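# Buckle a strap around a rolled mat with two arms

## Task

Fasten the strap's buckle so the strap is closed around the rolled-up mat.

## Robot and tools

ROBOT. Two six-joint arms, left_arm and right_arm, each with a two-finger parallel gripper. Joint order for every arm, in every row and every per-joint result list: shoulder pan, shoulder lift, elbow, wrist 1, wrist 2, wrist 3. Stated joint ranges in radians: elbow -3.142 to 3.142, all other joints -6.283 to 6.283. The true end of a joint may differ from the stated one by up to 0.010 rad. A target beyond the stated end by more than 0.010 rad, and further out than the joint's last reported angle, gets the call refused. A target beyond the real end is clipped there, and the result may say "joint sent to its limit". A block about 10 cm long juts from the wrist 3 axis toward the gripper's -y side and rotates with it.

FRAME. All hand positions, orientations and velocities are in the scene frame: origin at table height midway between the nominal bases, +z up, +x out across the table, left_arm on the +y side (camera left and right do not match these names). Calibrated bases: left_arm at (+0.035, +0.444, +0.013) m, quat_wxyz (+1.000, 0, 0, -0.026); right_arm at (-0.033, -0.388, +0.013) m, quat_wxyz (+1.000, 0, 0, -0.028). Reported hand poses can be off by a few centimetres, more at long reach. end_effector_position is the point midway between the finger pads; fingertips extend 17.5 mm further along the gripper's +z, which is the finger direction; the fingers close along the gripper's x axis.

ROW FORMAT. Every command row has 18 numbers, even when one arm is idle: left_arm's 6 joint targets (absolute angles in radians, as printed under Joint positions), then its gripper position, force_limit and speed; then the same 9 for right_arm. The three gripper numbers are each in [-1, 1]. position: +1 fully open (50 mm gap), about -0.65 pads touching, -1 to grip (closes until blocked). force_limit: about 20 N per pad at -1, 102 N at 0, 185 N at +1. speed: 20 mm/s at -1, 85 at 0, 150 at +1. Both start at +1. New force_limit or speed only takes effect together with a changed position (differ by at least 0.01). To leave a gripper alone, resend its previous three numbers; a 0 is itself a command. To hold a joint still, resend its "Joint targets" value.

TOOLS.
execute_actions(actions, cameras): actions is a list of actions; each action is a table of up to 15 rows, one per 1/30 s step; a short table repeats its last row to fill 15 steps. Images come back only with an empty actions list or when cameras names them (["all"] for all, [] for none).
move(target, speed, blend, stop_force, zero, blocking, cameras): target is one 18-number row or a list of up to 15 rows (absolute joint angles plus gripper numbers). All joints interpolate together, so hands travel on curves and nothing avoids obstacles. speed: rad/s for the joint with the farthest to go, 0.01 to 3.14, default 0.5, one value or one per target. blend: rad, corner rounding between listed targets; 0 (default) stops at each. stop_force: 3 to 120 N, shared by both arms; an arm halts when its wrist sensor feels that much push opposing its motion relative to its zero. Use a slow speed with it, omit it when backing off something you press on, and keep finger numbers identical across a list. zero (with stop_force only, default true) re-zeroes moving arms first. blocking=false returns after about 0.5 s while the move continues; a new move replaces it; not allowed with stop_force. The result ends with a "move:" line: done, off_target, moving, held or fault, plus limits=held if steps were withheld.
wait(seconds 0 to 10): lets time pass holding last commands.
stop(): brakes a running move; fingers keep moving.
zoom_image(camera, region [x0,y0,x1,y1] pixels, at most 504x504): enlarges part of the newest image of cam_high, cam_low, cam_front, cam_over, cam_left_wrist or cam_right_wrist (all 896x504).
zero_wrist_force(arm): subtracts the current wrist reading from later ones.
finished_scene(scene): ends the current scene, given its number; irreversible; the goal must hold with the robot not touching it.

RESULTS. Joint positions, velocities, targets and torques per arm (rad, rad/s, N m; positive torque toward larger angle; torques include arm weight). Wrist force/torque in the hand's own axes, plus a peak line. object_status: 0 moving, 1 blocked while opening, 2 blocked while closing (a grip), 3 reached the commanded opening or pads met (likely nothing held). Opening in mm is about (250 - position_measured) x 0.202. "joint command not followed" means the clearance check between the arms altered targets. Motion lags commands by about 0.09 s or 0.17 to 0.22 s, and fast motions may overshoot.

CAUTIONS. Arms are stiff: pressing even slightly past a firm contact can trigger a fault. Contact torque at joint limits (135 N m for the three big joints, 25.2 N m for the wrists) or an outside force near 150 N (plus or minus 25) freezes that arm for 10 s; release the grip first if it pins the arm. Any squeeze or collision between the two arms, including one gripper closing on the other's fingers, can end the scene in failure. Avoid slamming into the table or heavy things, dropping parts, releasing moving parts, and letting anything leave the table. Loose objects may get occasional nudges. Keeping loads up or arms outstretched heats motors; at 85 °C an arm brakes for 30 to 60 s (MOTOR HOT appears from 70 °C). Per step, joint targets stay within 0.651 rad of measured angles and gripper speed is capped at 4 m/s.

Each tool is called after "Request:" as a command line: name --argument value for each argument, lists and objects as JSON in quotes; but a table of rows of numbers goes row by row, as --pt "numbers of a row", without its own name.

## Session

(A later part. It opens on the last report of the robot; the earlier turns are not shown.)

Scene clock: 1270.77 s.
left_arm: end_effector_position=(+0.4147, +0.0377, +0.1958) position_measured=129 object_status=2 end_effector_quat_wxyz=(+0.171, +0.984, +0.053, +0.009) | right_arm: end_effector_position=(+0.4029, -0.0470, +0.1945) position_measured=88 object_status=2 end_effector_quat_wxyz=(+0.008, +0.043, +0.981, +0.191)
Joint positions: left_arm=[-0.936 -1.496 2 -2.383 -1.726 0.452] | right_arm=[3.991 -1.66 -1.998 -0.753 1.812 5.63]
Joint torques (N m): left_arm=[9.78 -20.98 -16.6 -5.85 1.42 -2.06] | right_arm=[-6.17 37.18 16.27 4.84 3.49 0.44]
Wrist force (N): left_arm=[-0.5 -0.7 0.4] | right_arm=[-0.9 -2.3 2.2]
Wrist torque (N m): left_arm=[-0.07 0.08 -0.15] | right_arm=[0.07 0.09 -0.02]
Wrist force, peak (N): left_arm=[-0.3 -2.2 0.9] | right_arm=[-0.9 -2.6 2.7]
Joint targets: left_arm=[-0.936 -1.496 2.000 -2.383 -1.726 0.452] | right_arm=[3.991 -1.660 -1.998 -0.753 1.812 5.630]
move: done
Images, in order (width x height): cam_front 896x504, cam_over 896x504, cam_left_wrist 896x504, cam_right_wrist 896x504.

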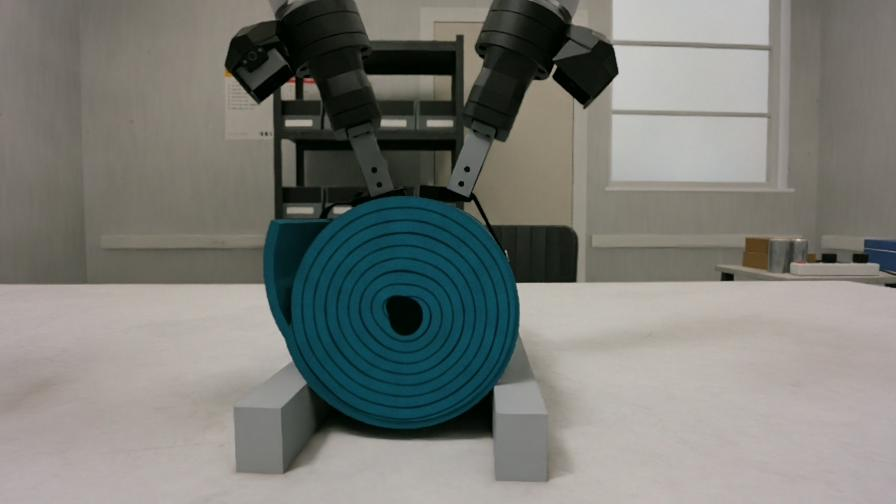

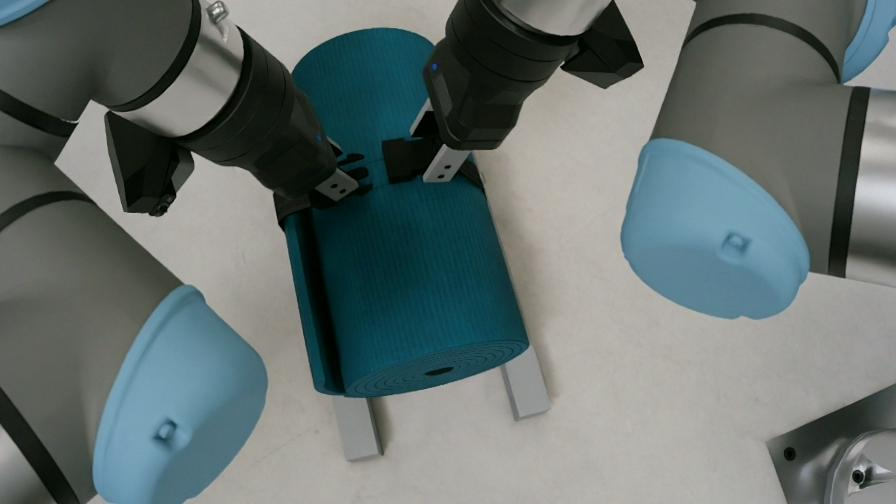

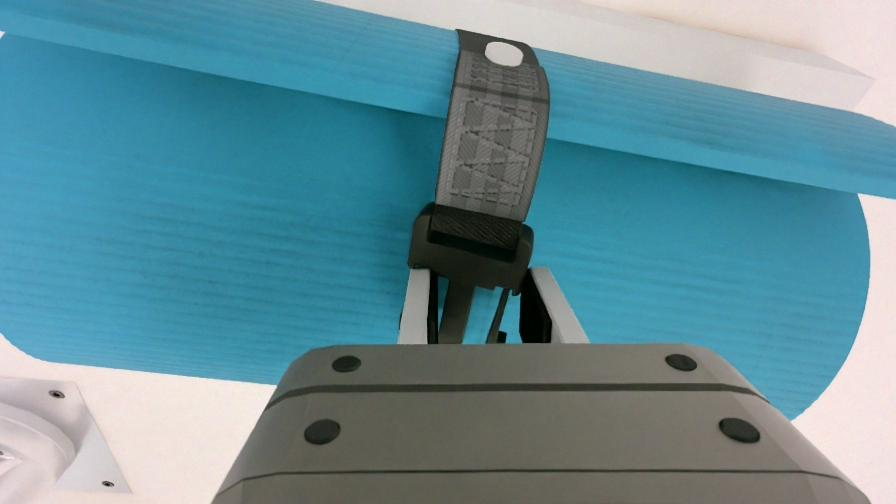

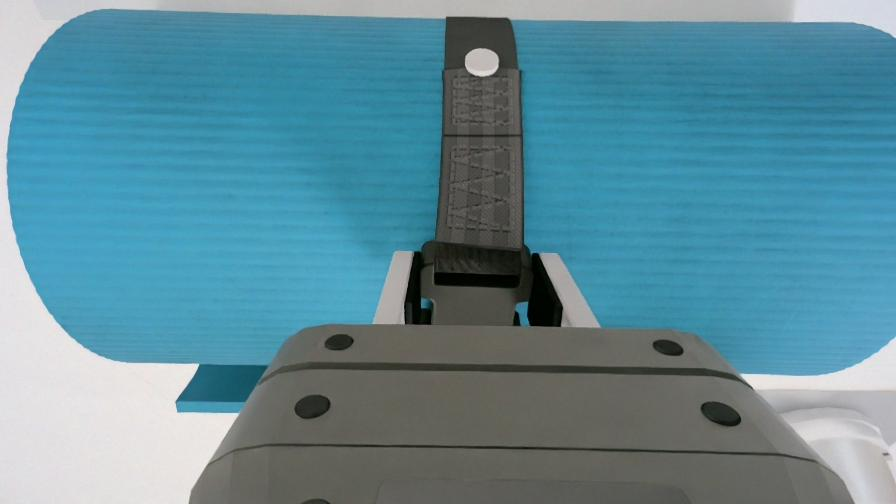

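Request:
move --target '[-0.97736,-1.40940,1.79650,-2.07153,-1.64279,0.56209,-1,-0.5,-1,3.99073,-1.65979,-1.99771,-0.75288,1.81183,5.62964,-1,-0.3,-1]' --speed 0.12 --stop_force 20 --cameras '["cam_left_wrist","cam_front","cam_over"]'

Request:
zoom_image --camera "cam_front" --region '[340, 160, 480, 230]'

Request:
zoom_image --camera "cam_over" --region '[320, 120, 440, 220]'

Scene clock: 1316.17 s.
left_arm: end_effector_position=(+0.4221, +0.0230, +0.2012) position_measured=129 object_status=2 end_effector_quat_wxyz=(+0.067, +0.998, -0.012, -0.001) | right_arm: end_effector_position=(+0.4029, -0.0470, +0.1945) position_measured=88 object_status=2 end_effector_quat_wxyz=(+0.008, +0.043, +0.981, +0.191)
Joint positions: left_arm=[-0.977 -1.409 1.796 -2.072 -1.643 0.562] | right_arm=[3.991 -1.66 -1.998 -0.753 1.812 5.63]
Joint torques (N m): left_arm=[9.33 -42.96 -18.6 -5.95 -1.64 -2.55] | right_arm=[-6 37.43 16.75 4.59 3.5 0.3]
Wrist force (N): left_arm=[-0.7 -0.7 0.8] | right_arm=[-1.1 -2.2 2.1]
Wrist torque (N m): left_arm=[0.03 0.02 -0.11] | right_arm=[0.08 0.13 -0.03]
Wrist force, peak (N): left_arm=[-0.9 -1.0 0.9] | right_arm=[-1.0 -2.4 2.8]
Joint targets: left_arm=[-0.977 -1.409 1.796 -2.072 -1.643 0.562] | right_arm=[3.991 -1.660 -1.998 -0.753 1.812 5.630]
move: done
Images, in order (width x height): cam_front 896x504, cam_over 896x504, cam_left_wrist 896x504.

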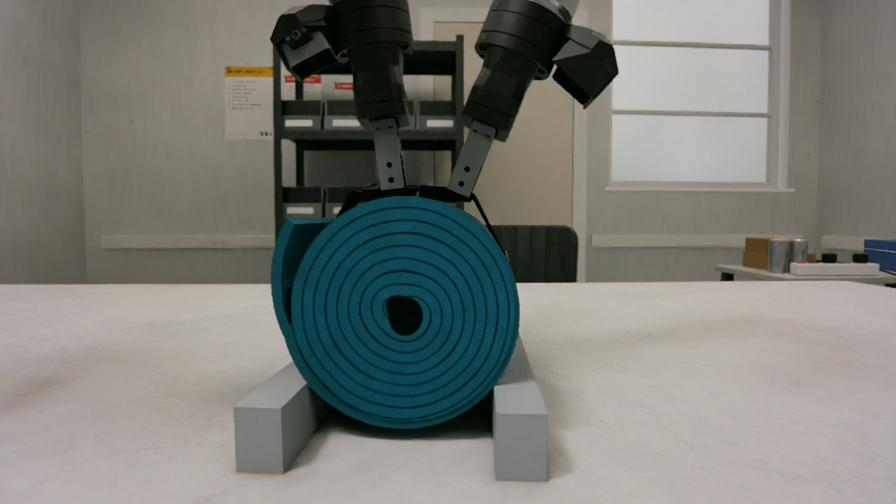

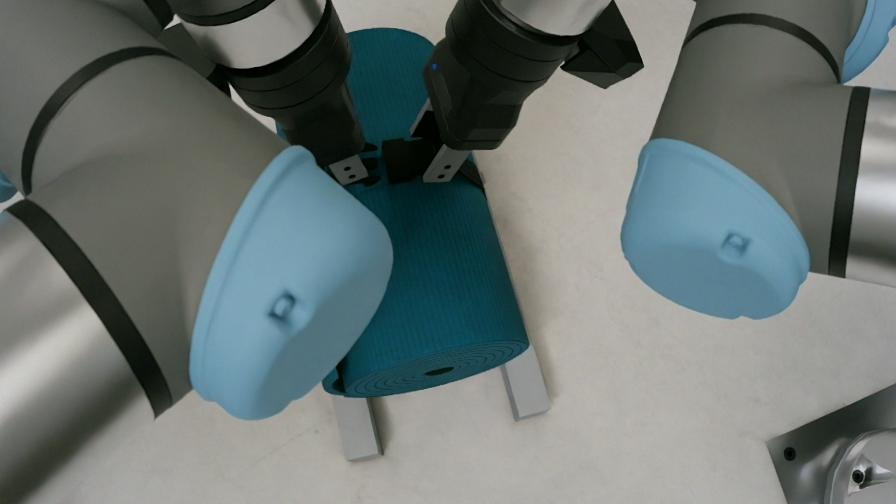

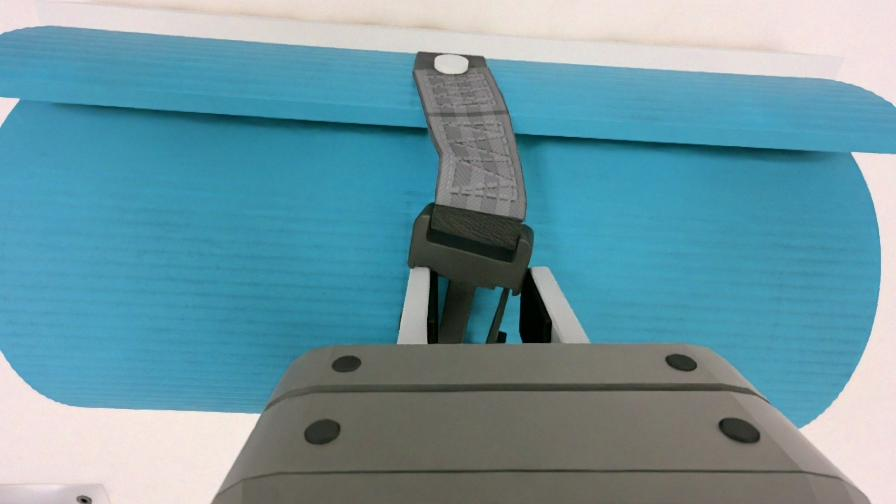

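Scaled by 3.600.

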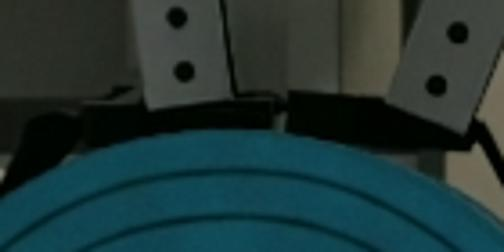

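Scaled by 4.200.

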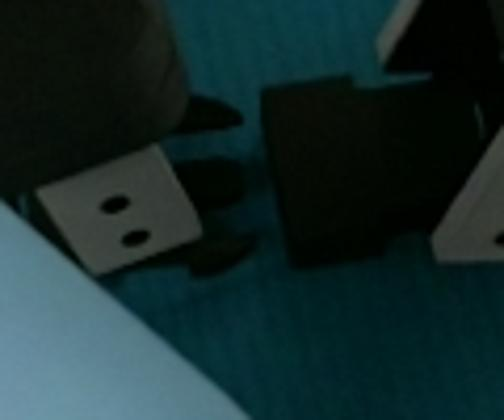

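Request:
move --target '[-0.98878,-1.39341,1.77850,-2.07035,-1.64149,0.55092,-1,-0.5,-1,3.99073,-1.65979,-1.99771,-0.75288,1.81183,5.62964,-1,-0.3,-1]' --speed 0.015 --stop_force 12 --cameras '["cam_left_wrist","cam_right_wrist","cam_front","cam_over"]'

Request:
zoom_image --camera "cam_front" --region '[340, 160, 480, 230]'

Request:
zoom_image --camera "cam_over" --region '[320, 120, 440, 220]'

Scene clock: 1341.37 s.
left_arm: end_effector_position=(+0.4216, +0.0164, +0.2009) position_measured=129 object_status=2 end_effector_quat_wxyz=(+0.067, +0.998, -0.012, -0.001) | right_arm: end_effector_position=(+0.4029, -0.0470, +0.1944) position_measured=88 object_status=2 end_effector_quat_wxyz=(+0.008, +0.043, +0.981, +0.191)
Joint positions: left_arm=[-0.985 -1.399 1.785 -2.071 -1.642 0.555] | right_arm=[3.991 -1.66 -1.998 -0.753 1.812 5.63]
Joint torques (N m): left_arm=[4.79 -43.21 -18.88 -7.4 -3.3 2.36] | right_arm=[9.57 37.38 35.51 7.4 3.39 0.18]
Wrist force (N): left_arm=[1.7 -9.3 -0.6] | right_arm=[0.9 -11.4 0.3]
Wrist torque (N m): left_arm=[0.05 -0.02 -0.02] | right_arm=[0.00 0.11 -0.07]
Wrist force, peak (N): left_arm=[1.4 -14.6 -1.4] | right_arm=[0.5 -17.0 -1.3]
Joint targets: left_arm=[-0.985 -1.399 1.785 -2.071 -1.642 0.555] | right_arm=[3.991 -1.660 -1.998 -0.753 1.812 5.630]
move: contact (left_arm)
Images, in order (width x height): cam_front 896x504, cam_over 896x504, cam_left_wrist 896x504, cam_right_wrist 896x504.

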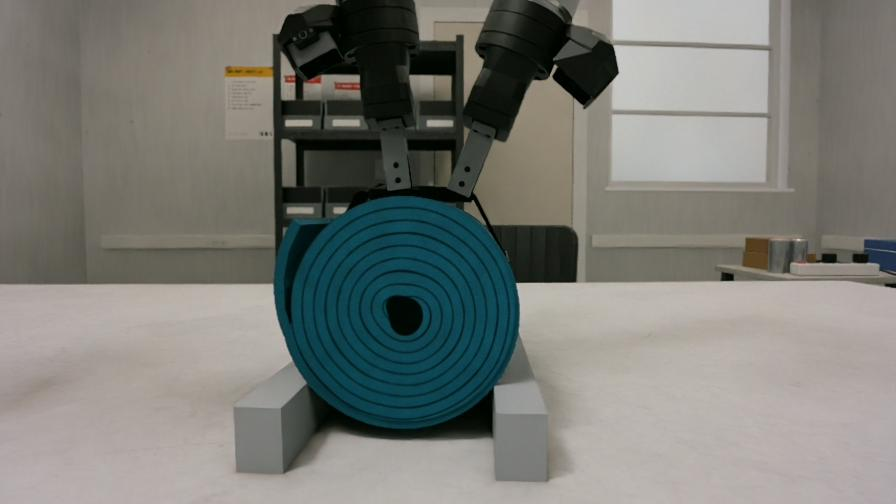

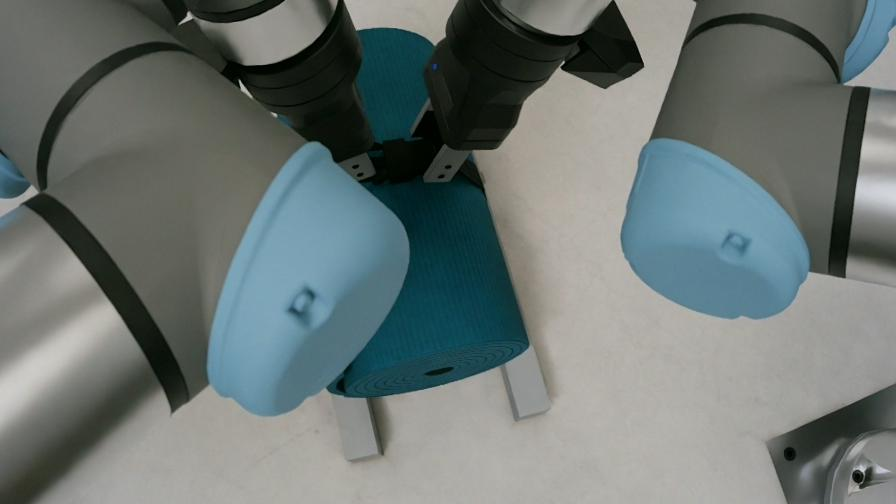

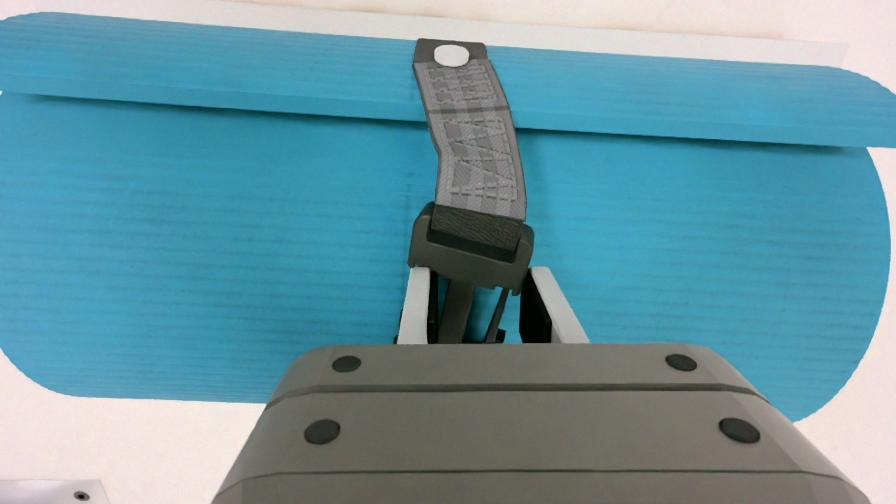

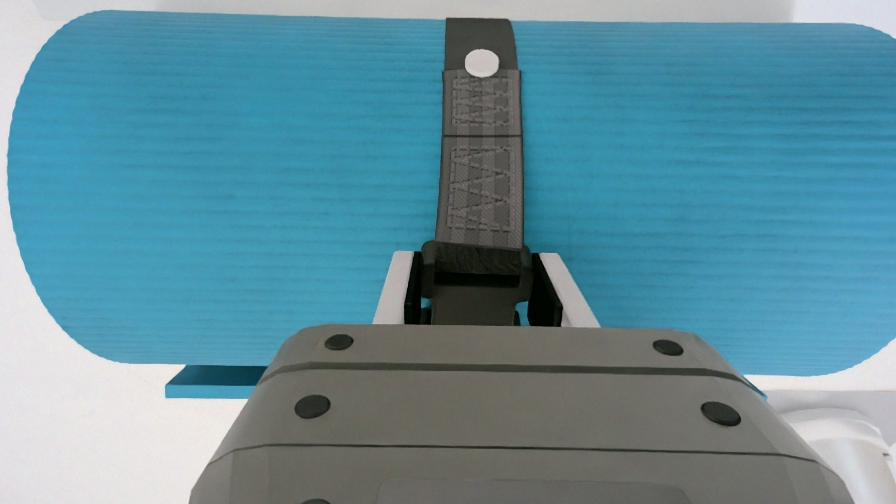

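Scaled by 3.600.

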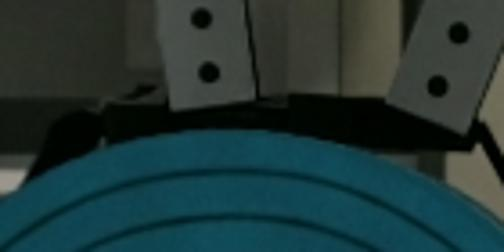

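Scaled by 4.200.

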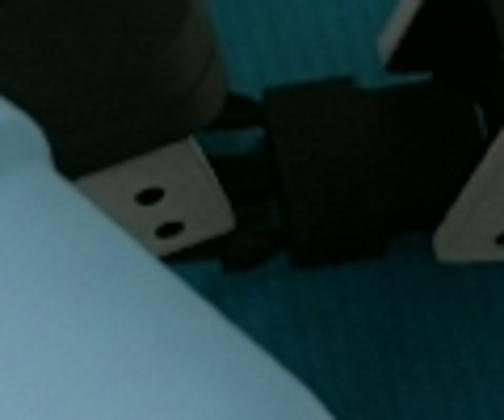

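Request:
move --target '[-0.98878,-1.39341,1.77850,-2.07035,-1.64149,0.55092,-1,-0.5,-1,3.99073,-1.65979,-1.99771,-0.75288,1.81183,5.62964,-1,-0.3,-1]' --speed 0.01 --stop_force 25 --zero false --cameras '["cam_left_wrist","cam_right_wrist","cam_front","cam_over"]'

Request:
zoom_image --camera "cam_front" --region '[340, 160, 480, 230]'

Request:
zoom_image --camera "cam_over" --region '[320, 120, 440, 220]'

Scene clock: 1362.30 s.
left_arm: end_effector_position=(+0.4212, +0.0125, +0.2008) position_measured=252 object_status=3 end_effector_quat_wxyz=(+0.067, +0.998, -0.012, -0.001) | right_arm: end_effector_position=(+0.4029, -0.0470, +0.1945) position_measured=88 object_status=2 end_effector_quat_wxyz=(+0.008, +0.043, +0.981, +0.191)
Joint positions: left_arm=[-0.989 -1.393 1.778 -2.07 -1.641 0.551] | right_arm=[3.991 -1.66 -1.998 -0.753 1.812 5.63]
Joint torques (N m): left_arm=[7.77 -38.95 -17.58 -1.05 1.2 1.84] | right_arm=[-6.03 31.55 15.15 5.7 1.41 -0.09]
Wrist force (N): left_arm=[0.0 0.0 0.4] | right_arm=[-0.5 -1.5 1.7]
Wrist torque (N m): left_arm=[0.04 -0.01 0.03] | right_arm=[0.20 0.03 -0.03]
Wrist force, peak (N): left_arm=[1.0 -15.6 -1.5] | right_arm=[0.1 -17.5 -1.5]
Joint targets: left_arm=[-0.989 -1.393 1.778 -2.070 -1.641 0.551] | right_arm=[3.991 -1.660 -1.998 -0.753 1.812 5.630]
move: done
Images, in order (width x height): cam_front 896x504, cam_over 896x504, cam_left_wrist 896x504, cam_right_wrist 896x504.

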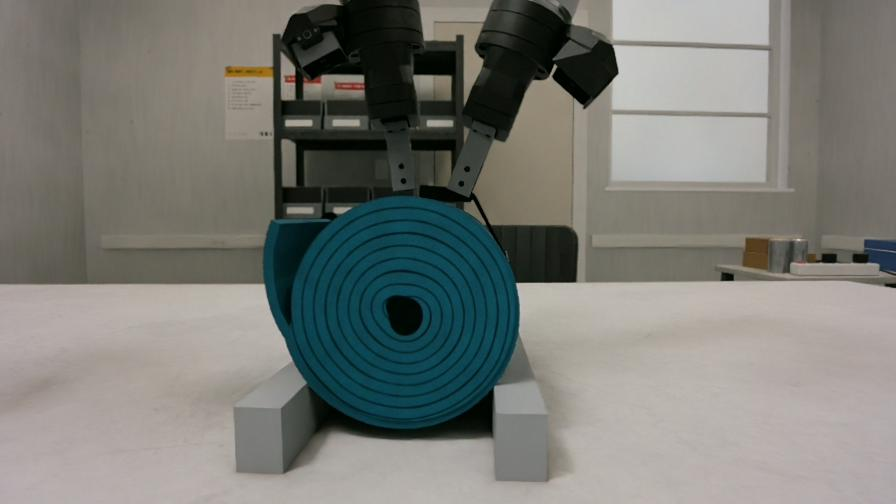

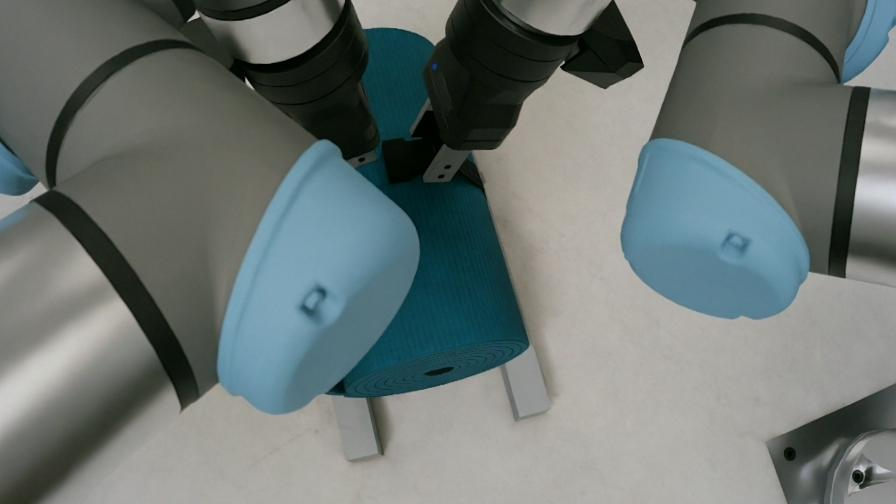

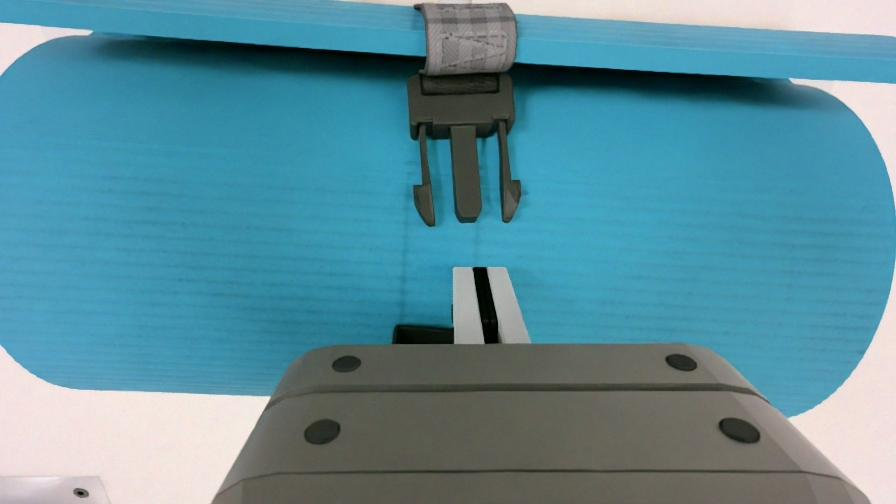

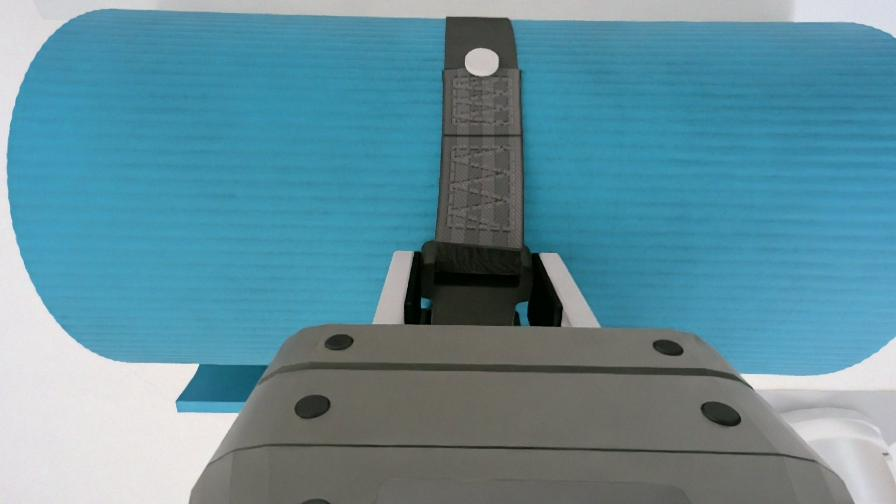

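Scaled by 3.600.

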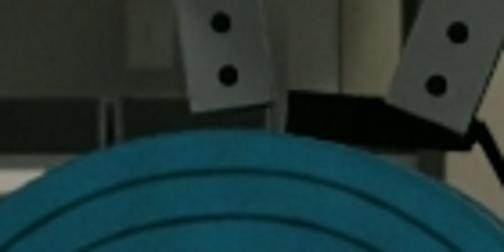

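Scaled by 4.200.

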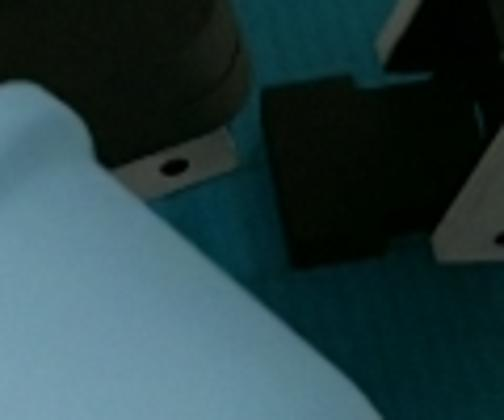

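Request:
move --pt "-0.98878 -1.39341 1.77850 -2.07035 -1.64149 0.55092 1 -0.5 0 3.99073 -1.65979 -1.99771 -0.75288 1.81183 5.62964 -1 -0.3 -1" --pt "-0.860 -1.52 1.997 -2.373 -1.842 0.603 1 -0.5 0 3.99073 -1.65979 -1.99771 -0.75288 1.81183 5.62964 -1 -0.3 -1" --pt "-0.73123 -1.52445 2.21533 -2.79626 -2.04376 0.65565 1 -0.5 0 3.99073 -1.65979 -1.99771 -0.75288 1.81183 5.62964 -1 -0.3 -1" --speed '[0.2,0.4,0.4]' --blend '[0,0.1,0]' --cameras '["cam_left_wrist","cam_right_wrist","cam_front","cam_over"]'

Request:
zoom_image --camera "cam_left_wrist" --region '[350, 140, 590, 350]'

Request:
zoom_image --camera "cam_over" --region '[250, 100, 490, 270]'

Scene clock: 1414.43 s.
left_arm: end_effector_position=(+0.4183, +0.0839, +0.2021) position_measured=3 object_status=3 end_effector_quat_wxyz=(+0.342, +0.940, +0.000, +0.000) | right_arm: end_effector_position=(+0.4029, -0.0470, +0.1945) position_measured=88 object_status=2 end_effector_quat_wxyz=(+0.008, +0.043, +0.981, +0.191)
Joint positions: left_arm=[-0.731 -1.524 2.215 -2.796 -2.044 0.656] | right_arm=[3.991 -1.66 -1.998 -0.753 1.812 5.63]
Joint torques (N m): left_arm=[-7.03 -29.61 -21.23 -4.44 -0.36 -2.55] | right_arm=[-6.23 18.22 15.22 5.58 -1.57 -0.16]
Wrist force (N): left_arm=[-0.5 -1.7 0.7] | right_arm=[-0.4 -1.4 1.8]
Wrist torque (N m): left_arm=[-0.23 0.14 -0.20] | right_arm=[0.21 0.02 -0.03]
Wrist force, peak (N): left_arm=[-0.6 -2.8 0.6] | right_arm=[-0.5 -1.9 2.0]
Joint targets: left_arm=[-0.731 -1.524 2.215 -2.796 -2.044 0.656] | right_arm=[3.991 -1.660 -1.998 -0.753 1.812 5.630]
move: done
Images, in order (width x height): cam_front 896x504, cam_over 896x504, cam_left_wrist 896x504, cam_right_wrist 896x504.

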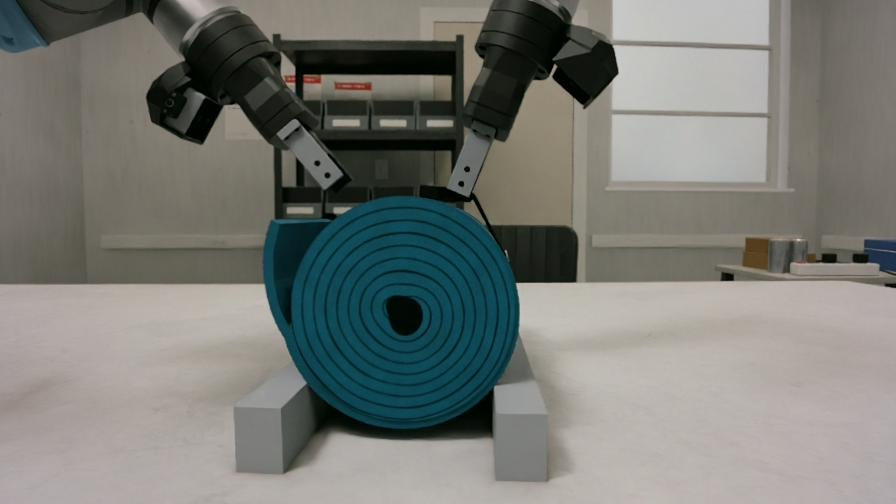

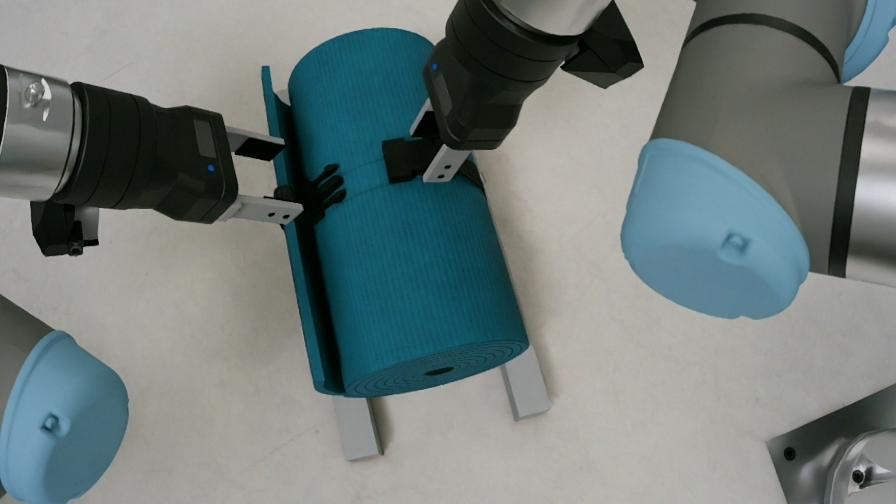

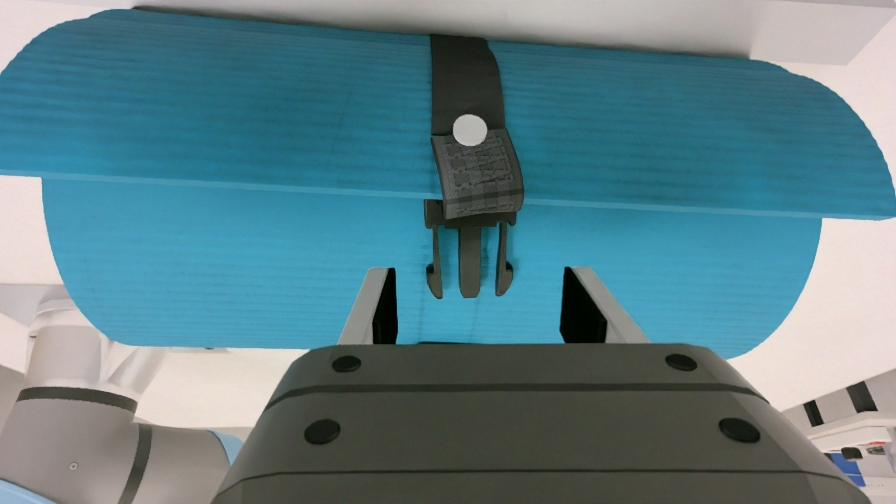

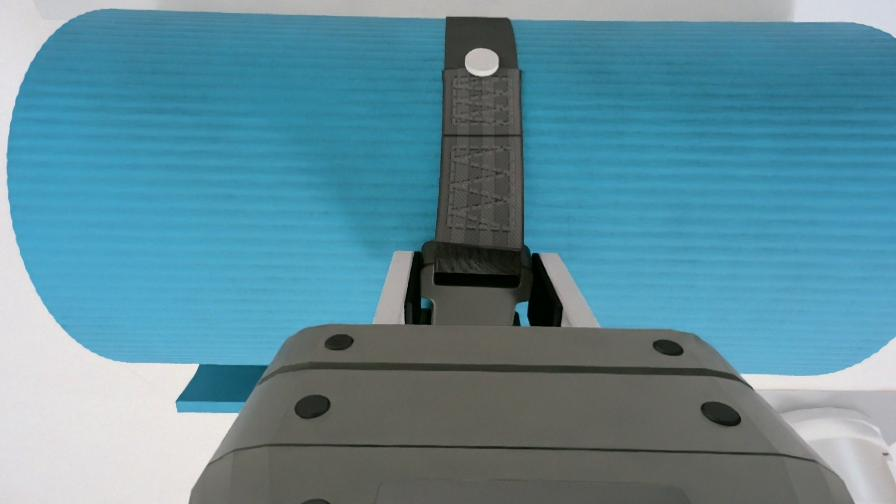

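Scaled by 2.100.

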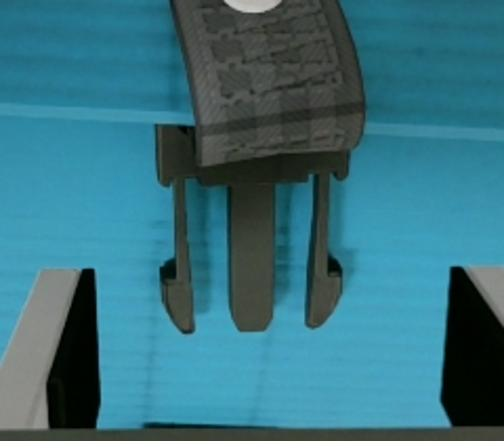

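Scaled by 2.100.

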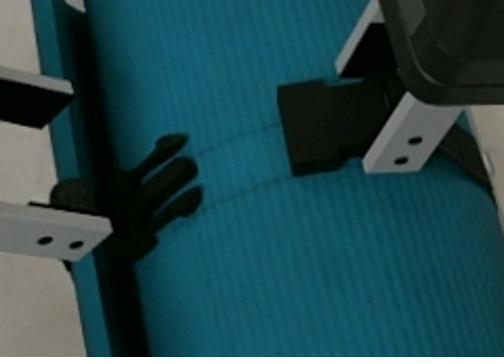

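Request:
move --target '[-0.82805,-1.54441,2.03590,-2.34708,-1.83195,0.72300,1,-0.5,0,3.99073,-1.65979,-1.99771,-0.75288,1.81183,5.62964,-1,-0.3,-1]' --speed 0.4 --cameras '["cam_left_wrist"]'

Request:
move --target '[-0.85321,-1.46460,2.07620,-2.47354,-1.82481,0.69807,1,-0.5,0,3.99073,-1.65979,-1.99771,-0.75288,1.81183,5.62964,-1,-0.3,-1]' --speed 0.05 --stop_force 10 --cameras '["cam_left_wrist","cam_front","cam_over"]'

Request:
zoom_image --camera "cam_left_wrist" --region '[350, 140, 590, 350]'

Scene clock: 1471.27 s.
left_arm: end_effector_position=(+0.4197, +0.0828, +0.2028) position_measured=3 object_status=3 end_effector_quat_wxyz=(+0.191, +0.981, -0.034, -0.007) | right_arm: end_effector_position=(+0.4029, -0.0470, +0.1945) position_measured=88 object_status=2 end_effector_quat_wxyz=(+0.008, +0.043, +0.981, +0.191)
Joint positions: left_arm=[-0.828 -1.544 2.036 -2.347 -1.832 0.723] | right_arm=[3.991 -1.66 -1.998 -0.753 1.812 5.63]
Joint torques (N m): left_arm=[9.6 -21.47 -18.95 -2.74 -0.99 -2.52] | right_arm=[-6.12 18.62 14.98 5.52 -1.59 -0.35]
Wrist force (N): left_arm=[-0.2 -1.0 0.5] | right_arm=[-0.4 -1.6 1.7]
Wrist torque (N m): left_arm=[-0.12 0.05 -0.14] | right_arm=[0.17 0.01 -0.03]
Wrist force, peak (N): left_arm=[-0.3 -2.5 0.7] | right_arm=[-0.5 -1.9 2.0]
Joint targets: left_arm=[-0.828 -1.544 2.036 -2.347 -1.832 0.723] | right_arm=[3.991 -1.660 -1.998 -0.753 1.812 5.630]
move: done
Images, in order (width x height): cam_left_wrist 896x504.

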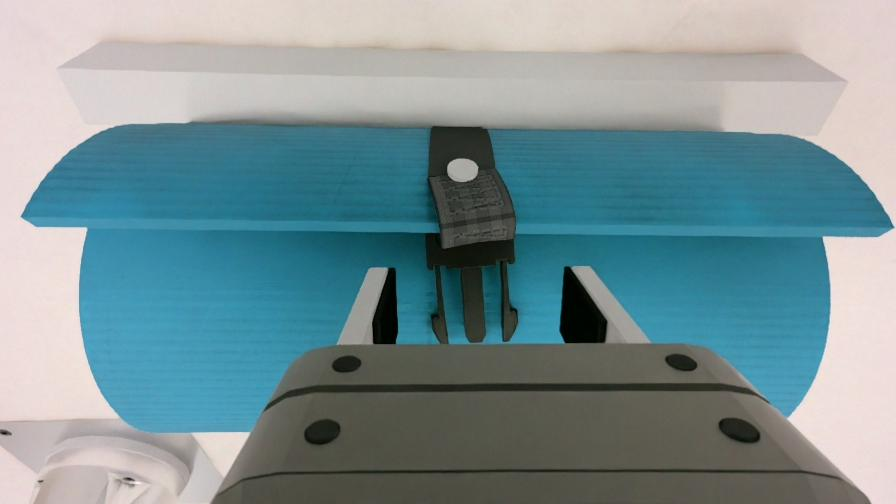

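Scene clock: 1474.93 s.
left_arm: end_effector_position=(+0.4185, +0.0660, +0.1610) position_measured=3 object_status=3 end_effector_quat_wxyz=(+0.191, +0.981, -0.034, -0.007) | right_arm: end_effector_position=(+0.4029, -0.0470, +0.1945) position_measured=88 object_status=2 end_effector_quat_wxyz=(+0.008, +0.043, +0.981, +0.191)
Joint positions: left_arm=[-0.853 -1.465 2.076 -2.474 -1.825 0.698] | right_arm=[3.991 -1.66 -1.998 -0.753 1.812 5.63]
Joint torques (N m): left_arm=[7.76 -37.74 -28.98 -0.97 -1.01 2.39] | right_arm=[-6.15 18.26 15.56 5.64 -1.52 -0.39]
Wrist force (N): left_arm=[-0.5 -0.7 0.5] | right_arm=[-0.5 -1.6 1.7]
Wrist torque (N m): left_arm=[-0.08 0.10 -0.03] | right_arm=[0.19 0.03 -0.03]
Wrist force, peak (N): left_arm=[-0.3 -1.1 0.8] | right_arm=[-0.5 -1.7 2.1]
Joint targets: left_arm=[-0.853 -1.465 2.076 -2.474 -1.825 0.698] | right_arm=[3.991 -1.660 -1.998 -0.753 1.812 5.630]
move: done
Images, in order (width x height): cam_front 896x504, cam_over 896x504, cam_left_wrist 896x504.

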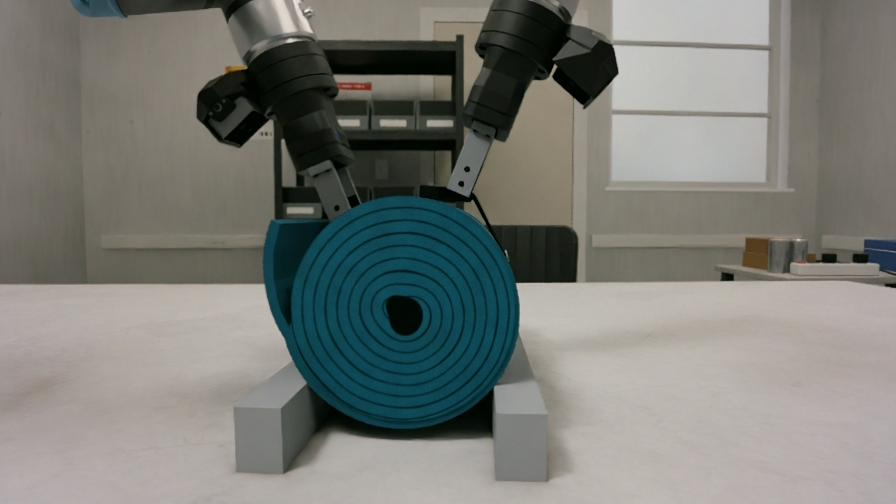

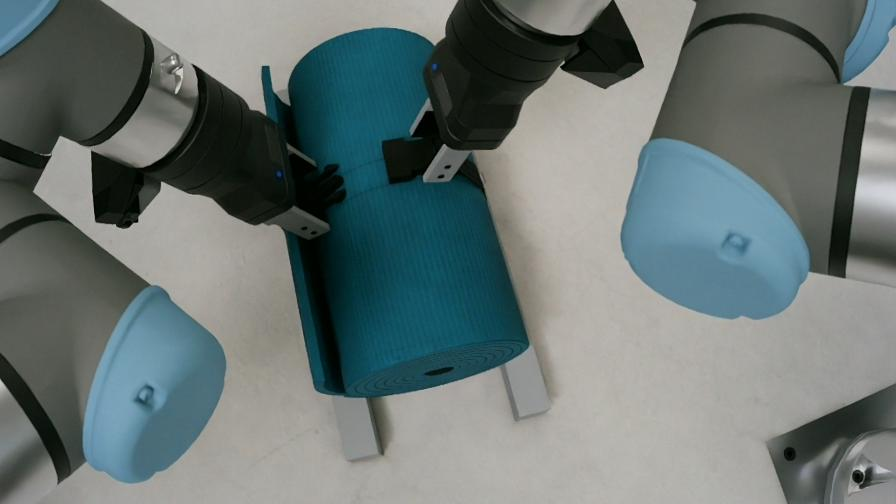

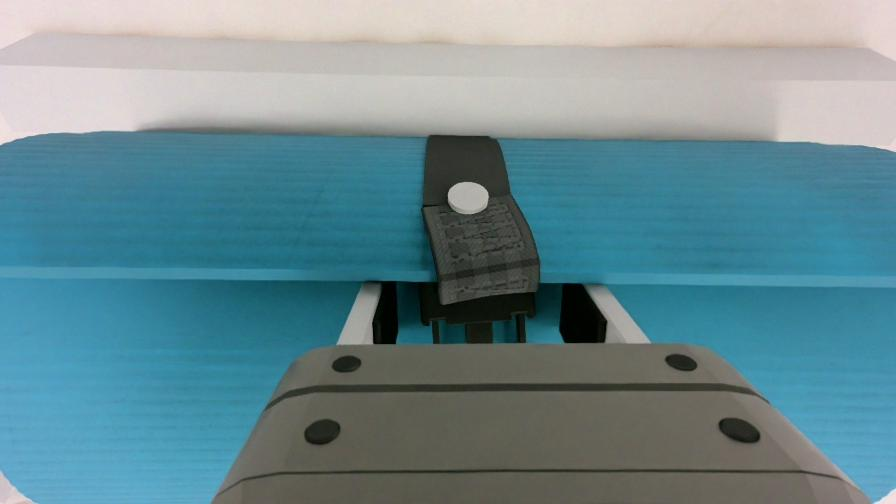

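Scaled by 2.100.

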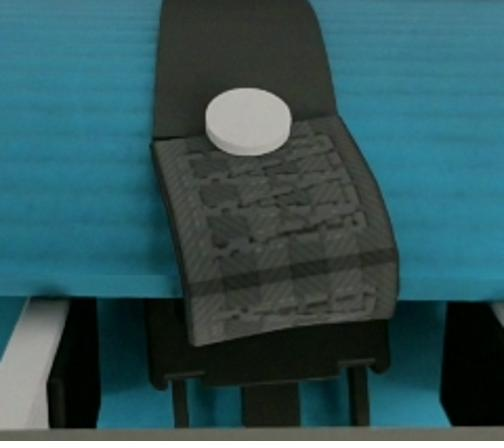

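Request:
move --target '[-0.85321,-1.46460,2.07620,-2.47354,-1.82481,0.69807,-1,-0.3,-1,3.99073,-1.65979,-1.99771,-0.75288,1.81183,5.62964,-1,-0.3,-1]' --speed 0.1 --cameras '["cam_left_wrist","cam_front","cam_over"]'

Request:
zoom_image --camera "cam_left_wrist" --region '[350, 140, 590, 350]'

Scene clock: 1484.53 s.
left_arm: end_effector_position=(+0.4185, +0.0660, +0.1610) position_measured=88 object_status=0 end_effector_quat_wxyz=(+0.191, +0.981, -0.034, -0.007) | right_arm: end_effector_position=(+0.4029, -0.0470, +0.1945) position_measured=88 object_status=2 end_effector_quat_wxyz=(+0.008, +0.043, +0.981, +0.191)
Joint positions: left_arm=[-0.853 -1.465 2.076 -2.474 -1.825 0.698] | right_arm=[3.991 -1.66 -1.998 -0.753 1.812 5.63]
Joint torques (N m): left_arm=[7.99 -38 -28.51 -1.2 -1.95 1.98] | right_arm=[-6.11 19.01 15.62 5.53 -1.48 -0.51]
Wrist force (N): left_arm=[-0.3 -0.9 0.4] | right_arm=[-0.4 -1.7 1.9]
Wrist torque (N m): left_arm=[-0.12 0.06 -0.03] | right_arm=[0.17 0.02 -0.03]
Wrist force, peak (N): left_arm=[-0.3 -1.1 0.5] | right_arm=[-0.4 -1.8 2.1]
Joint targets: left_arm=[-0.853 -1.465 2.076 -2.474 -1.825 0.698] | right_arm=[3.991 -1.660 -1.998 -0.753 1.812 5.630]
move: done
Images, in order (width x height): cam_front 896x504, cam_over 896x504, cam_left_wrist 896x504.

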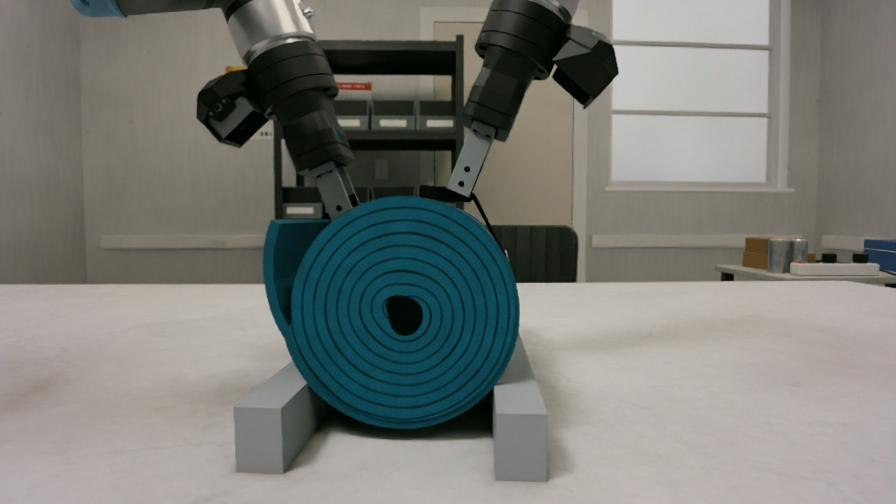

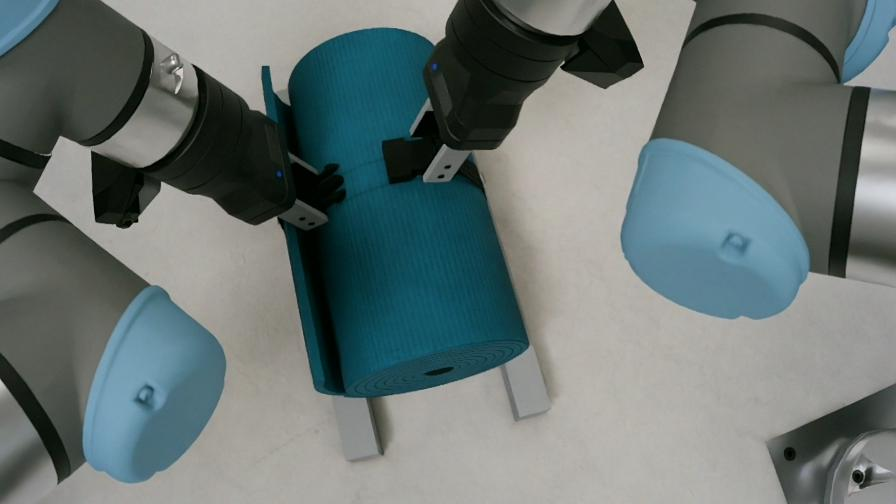

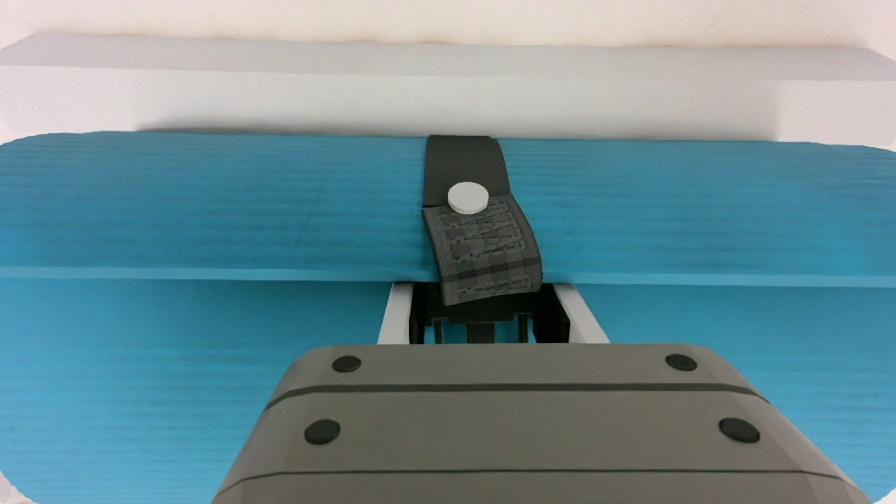

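Scaled by 2.100.

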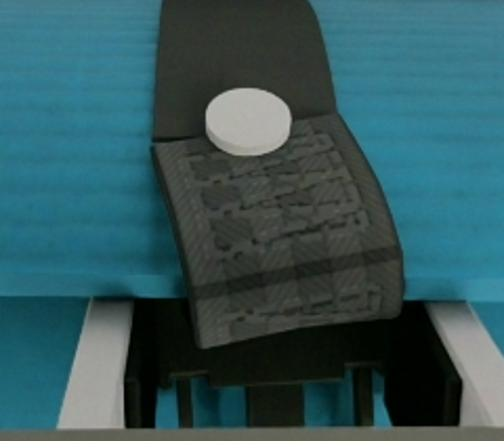

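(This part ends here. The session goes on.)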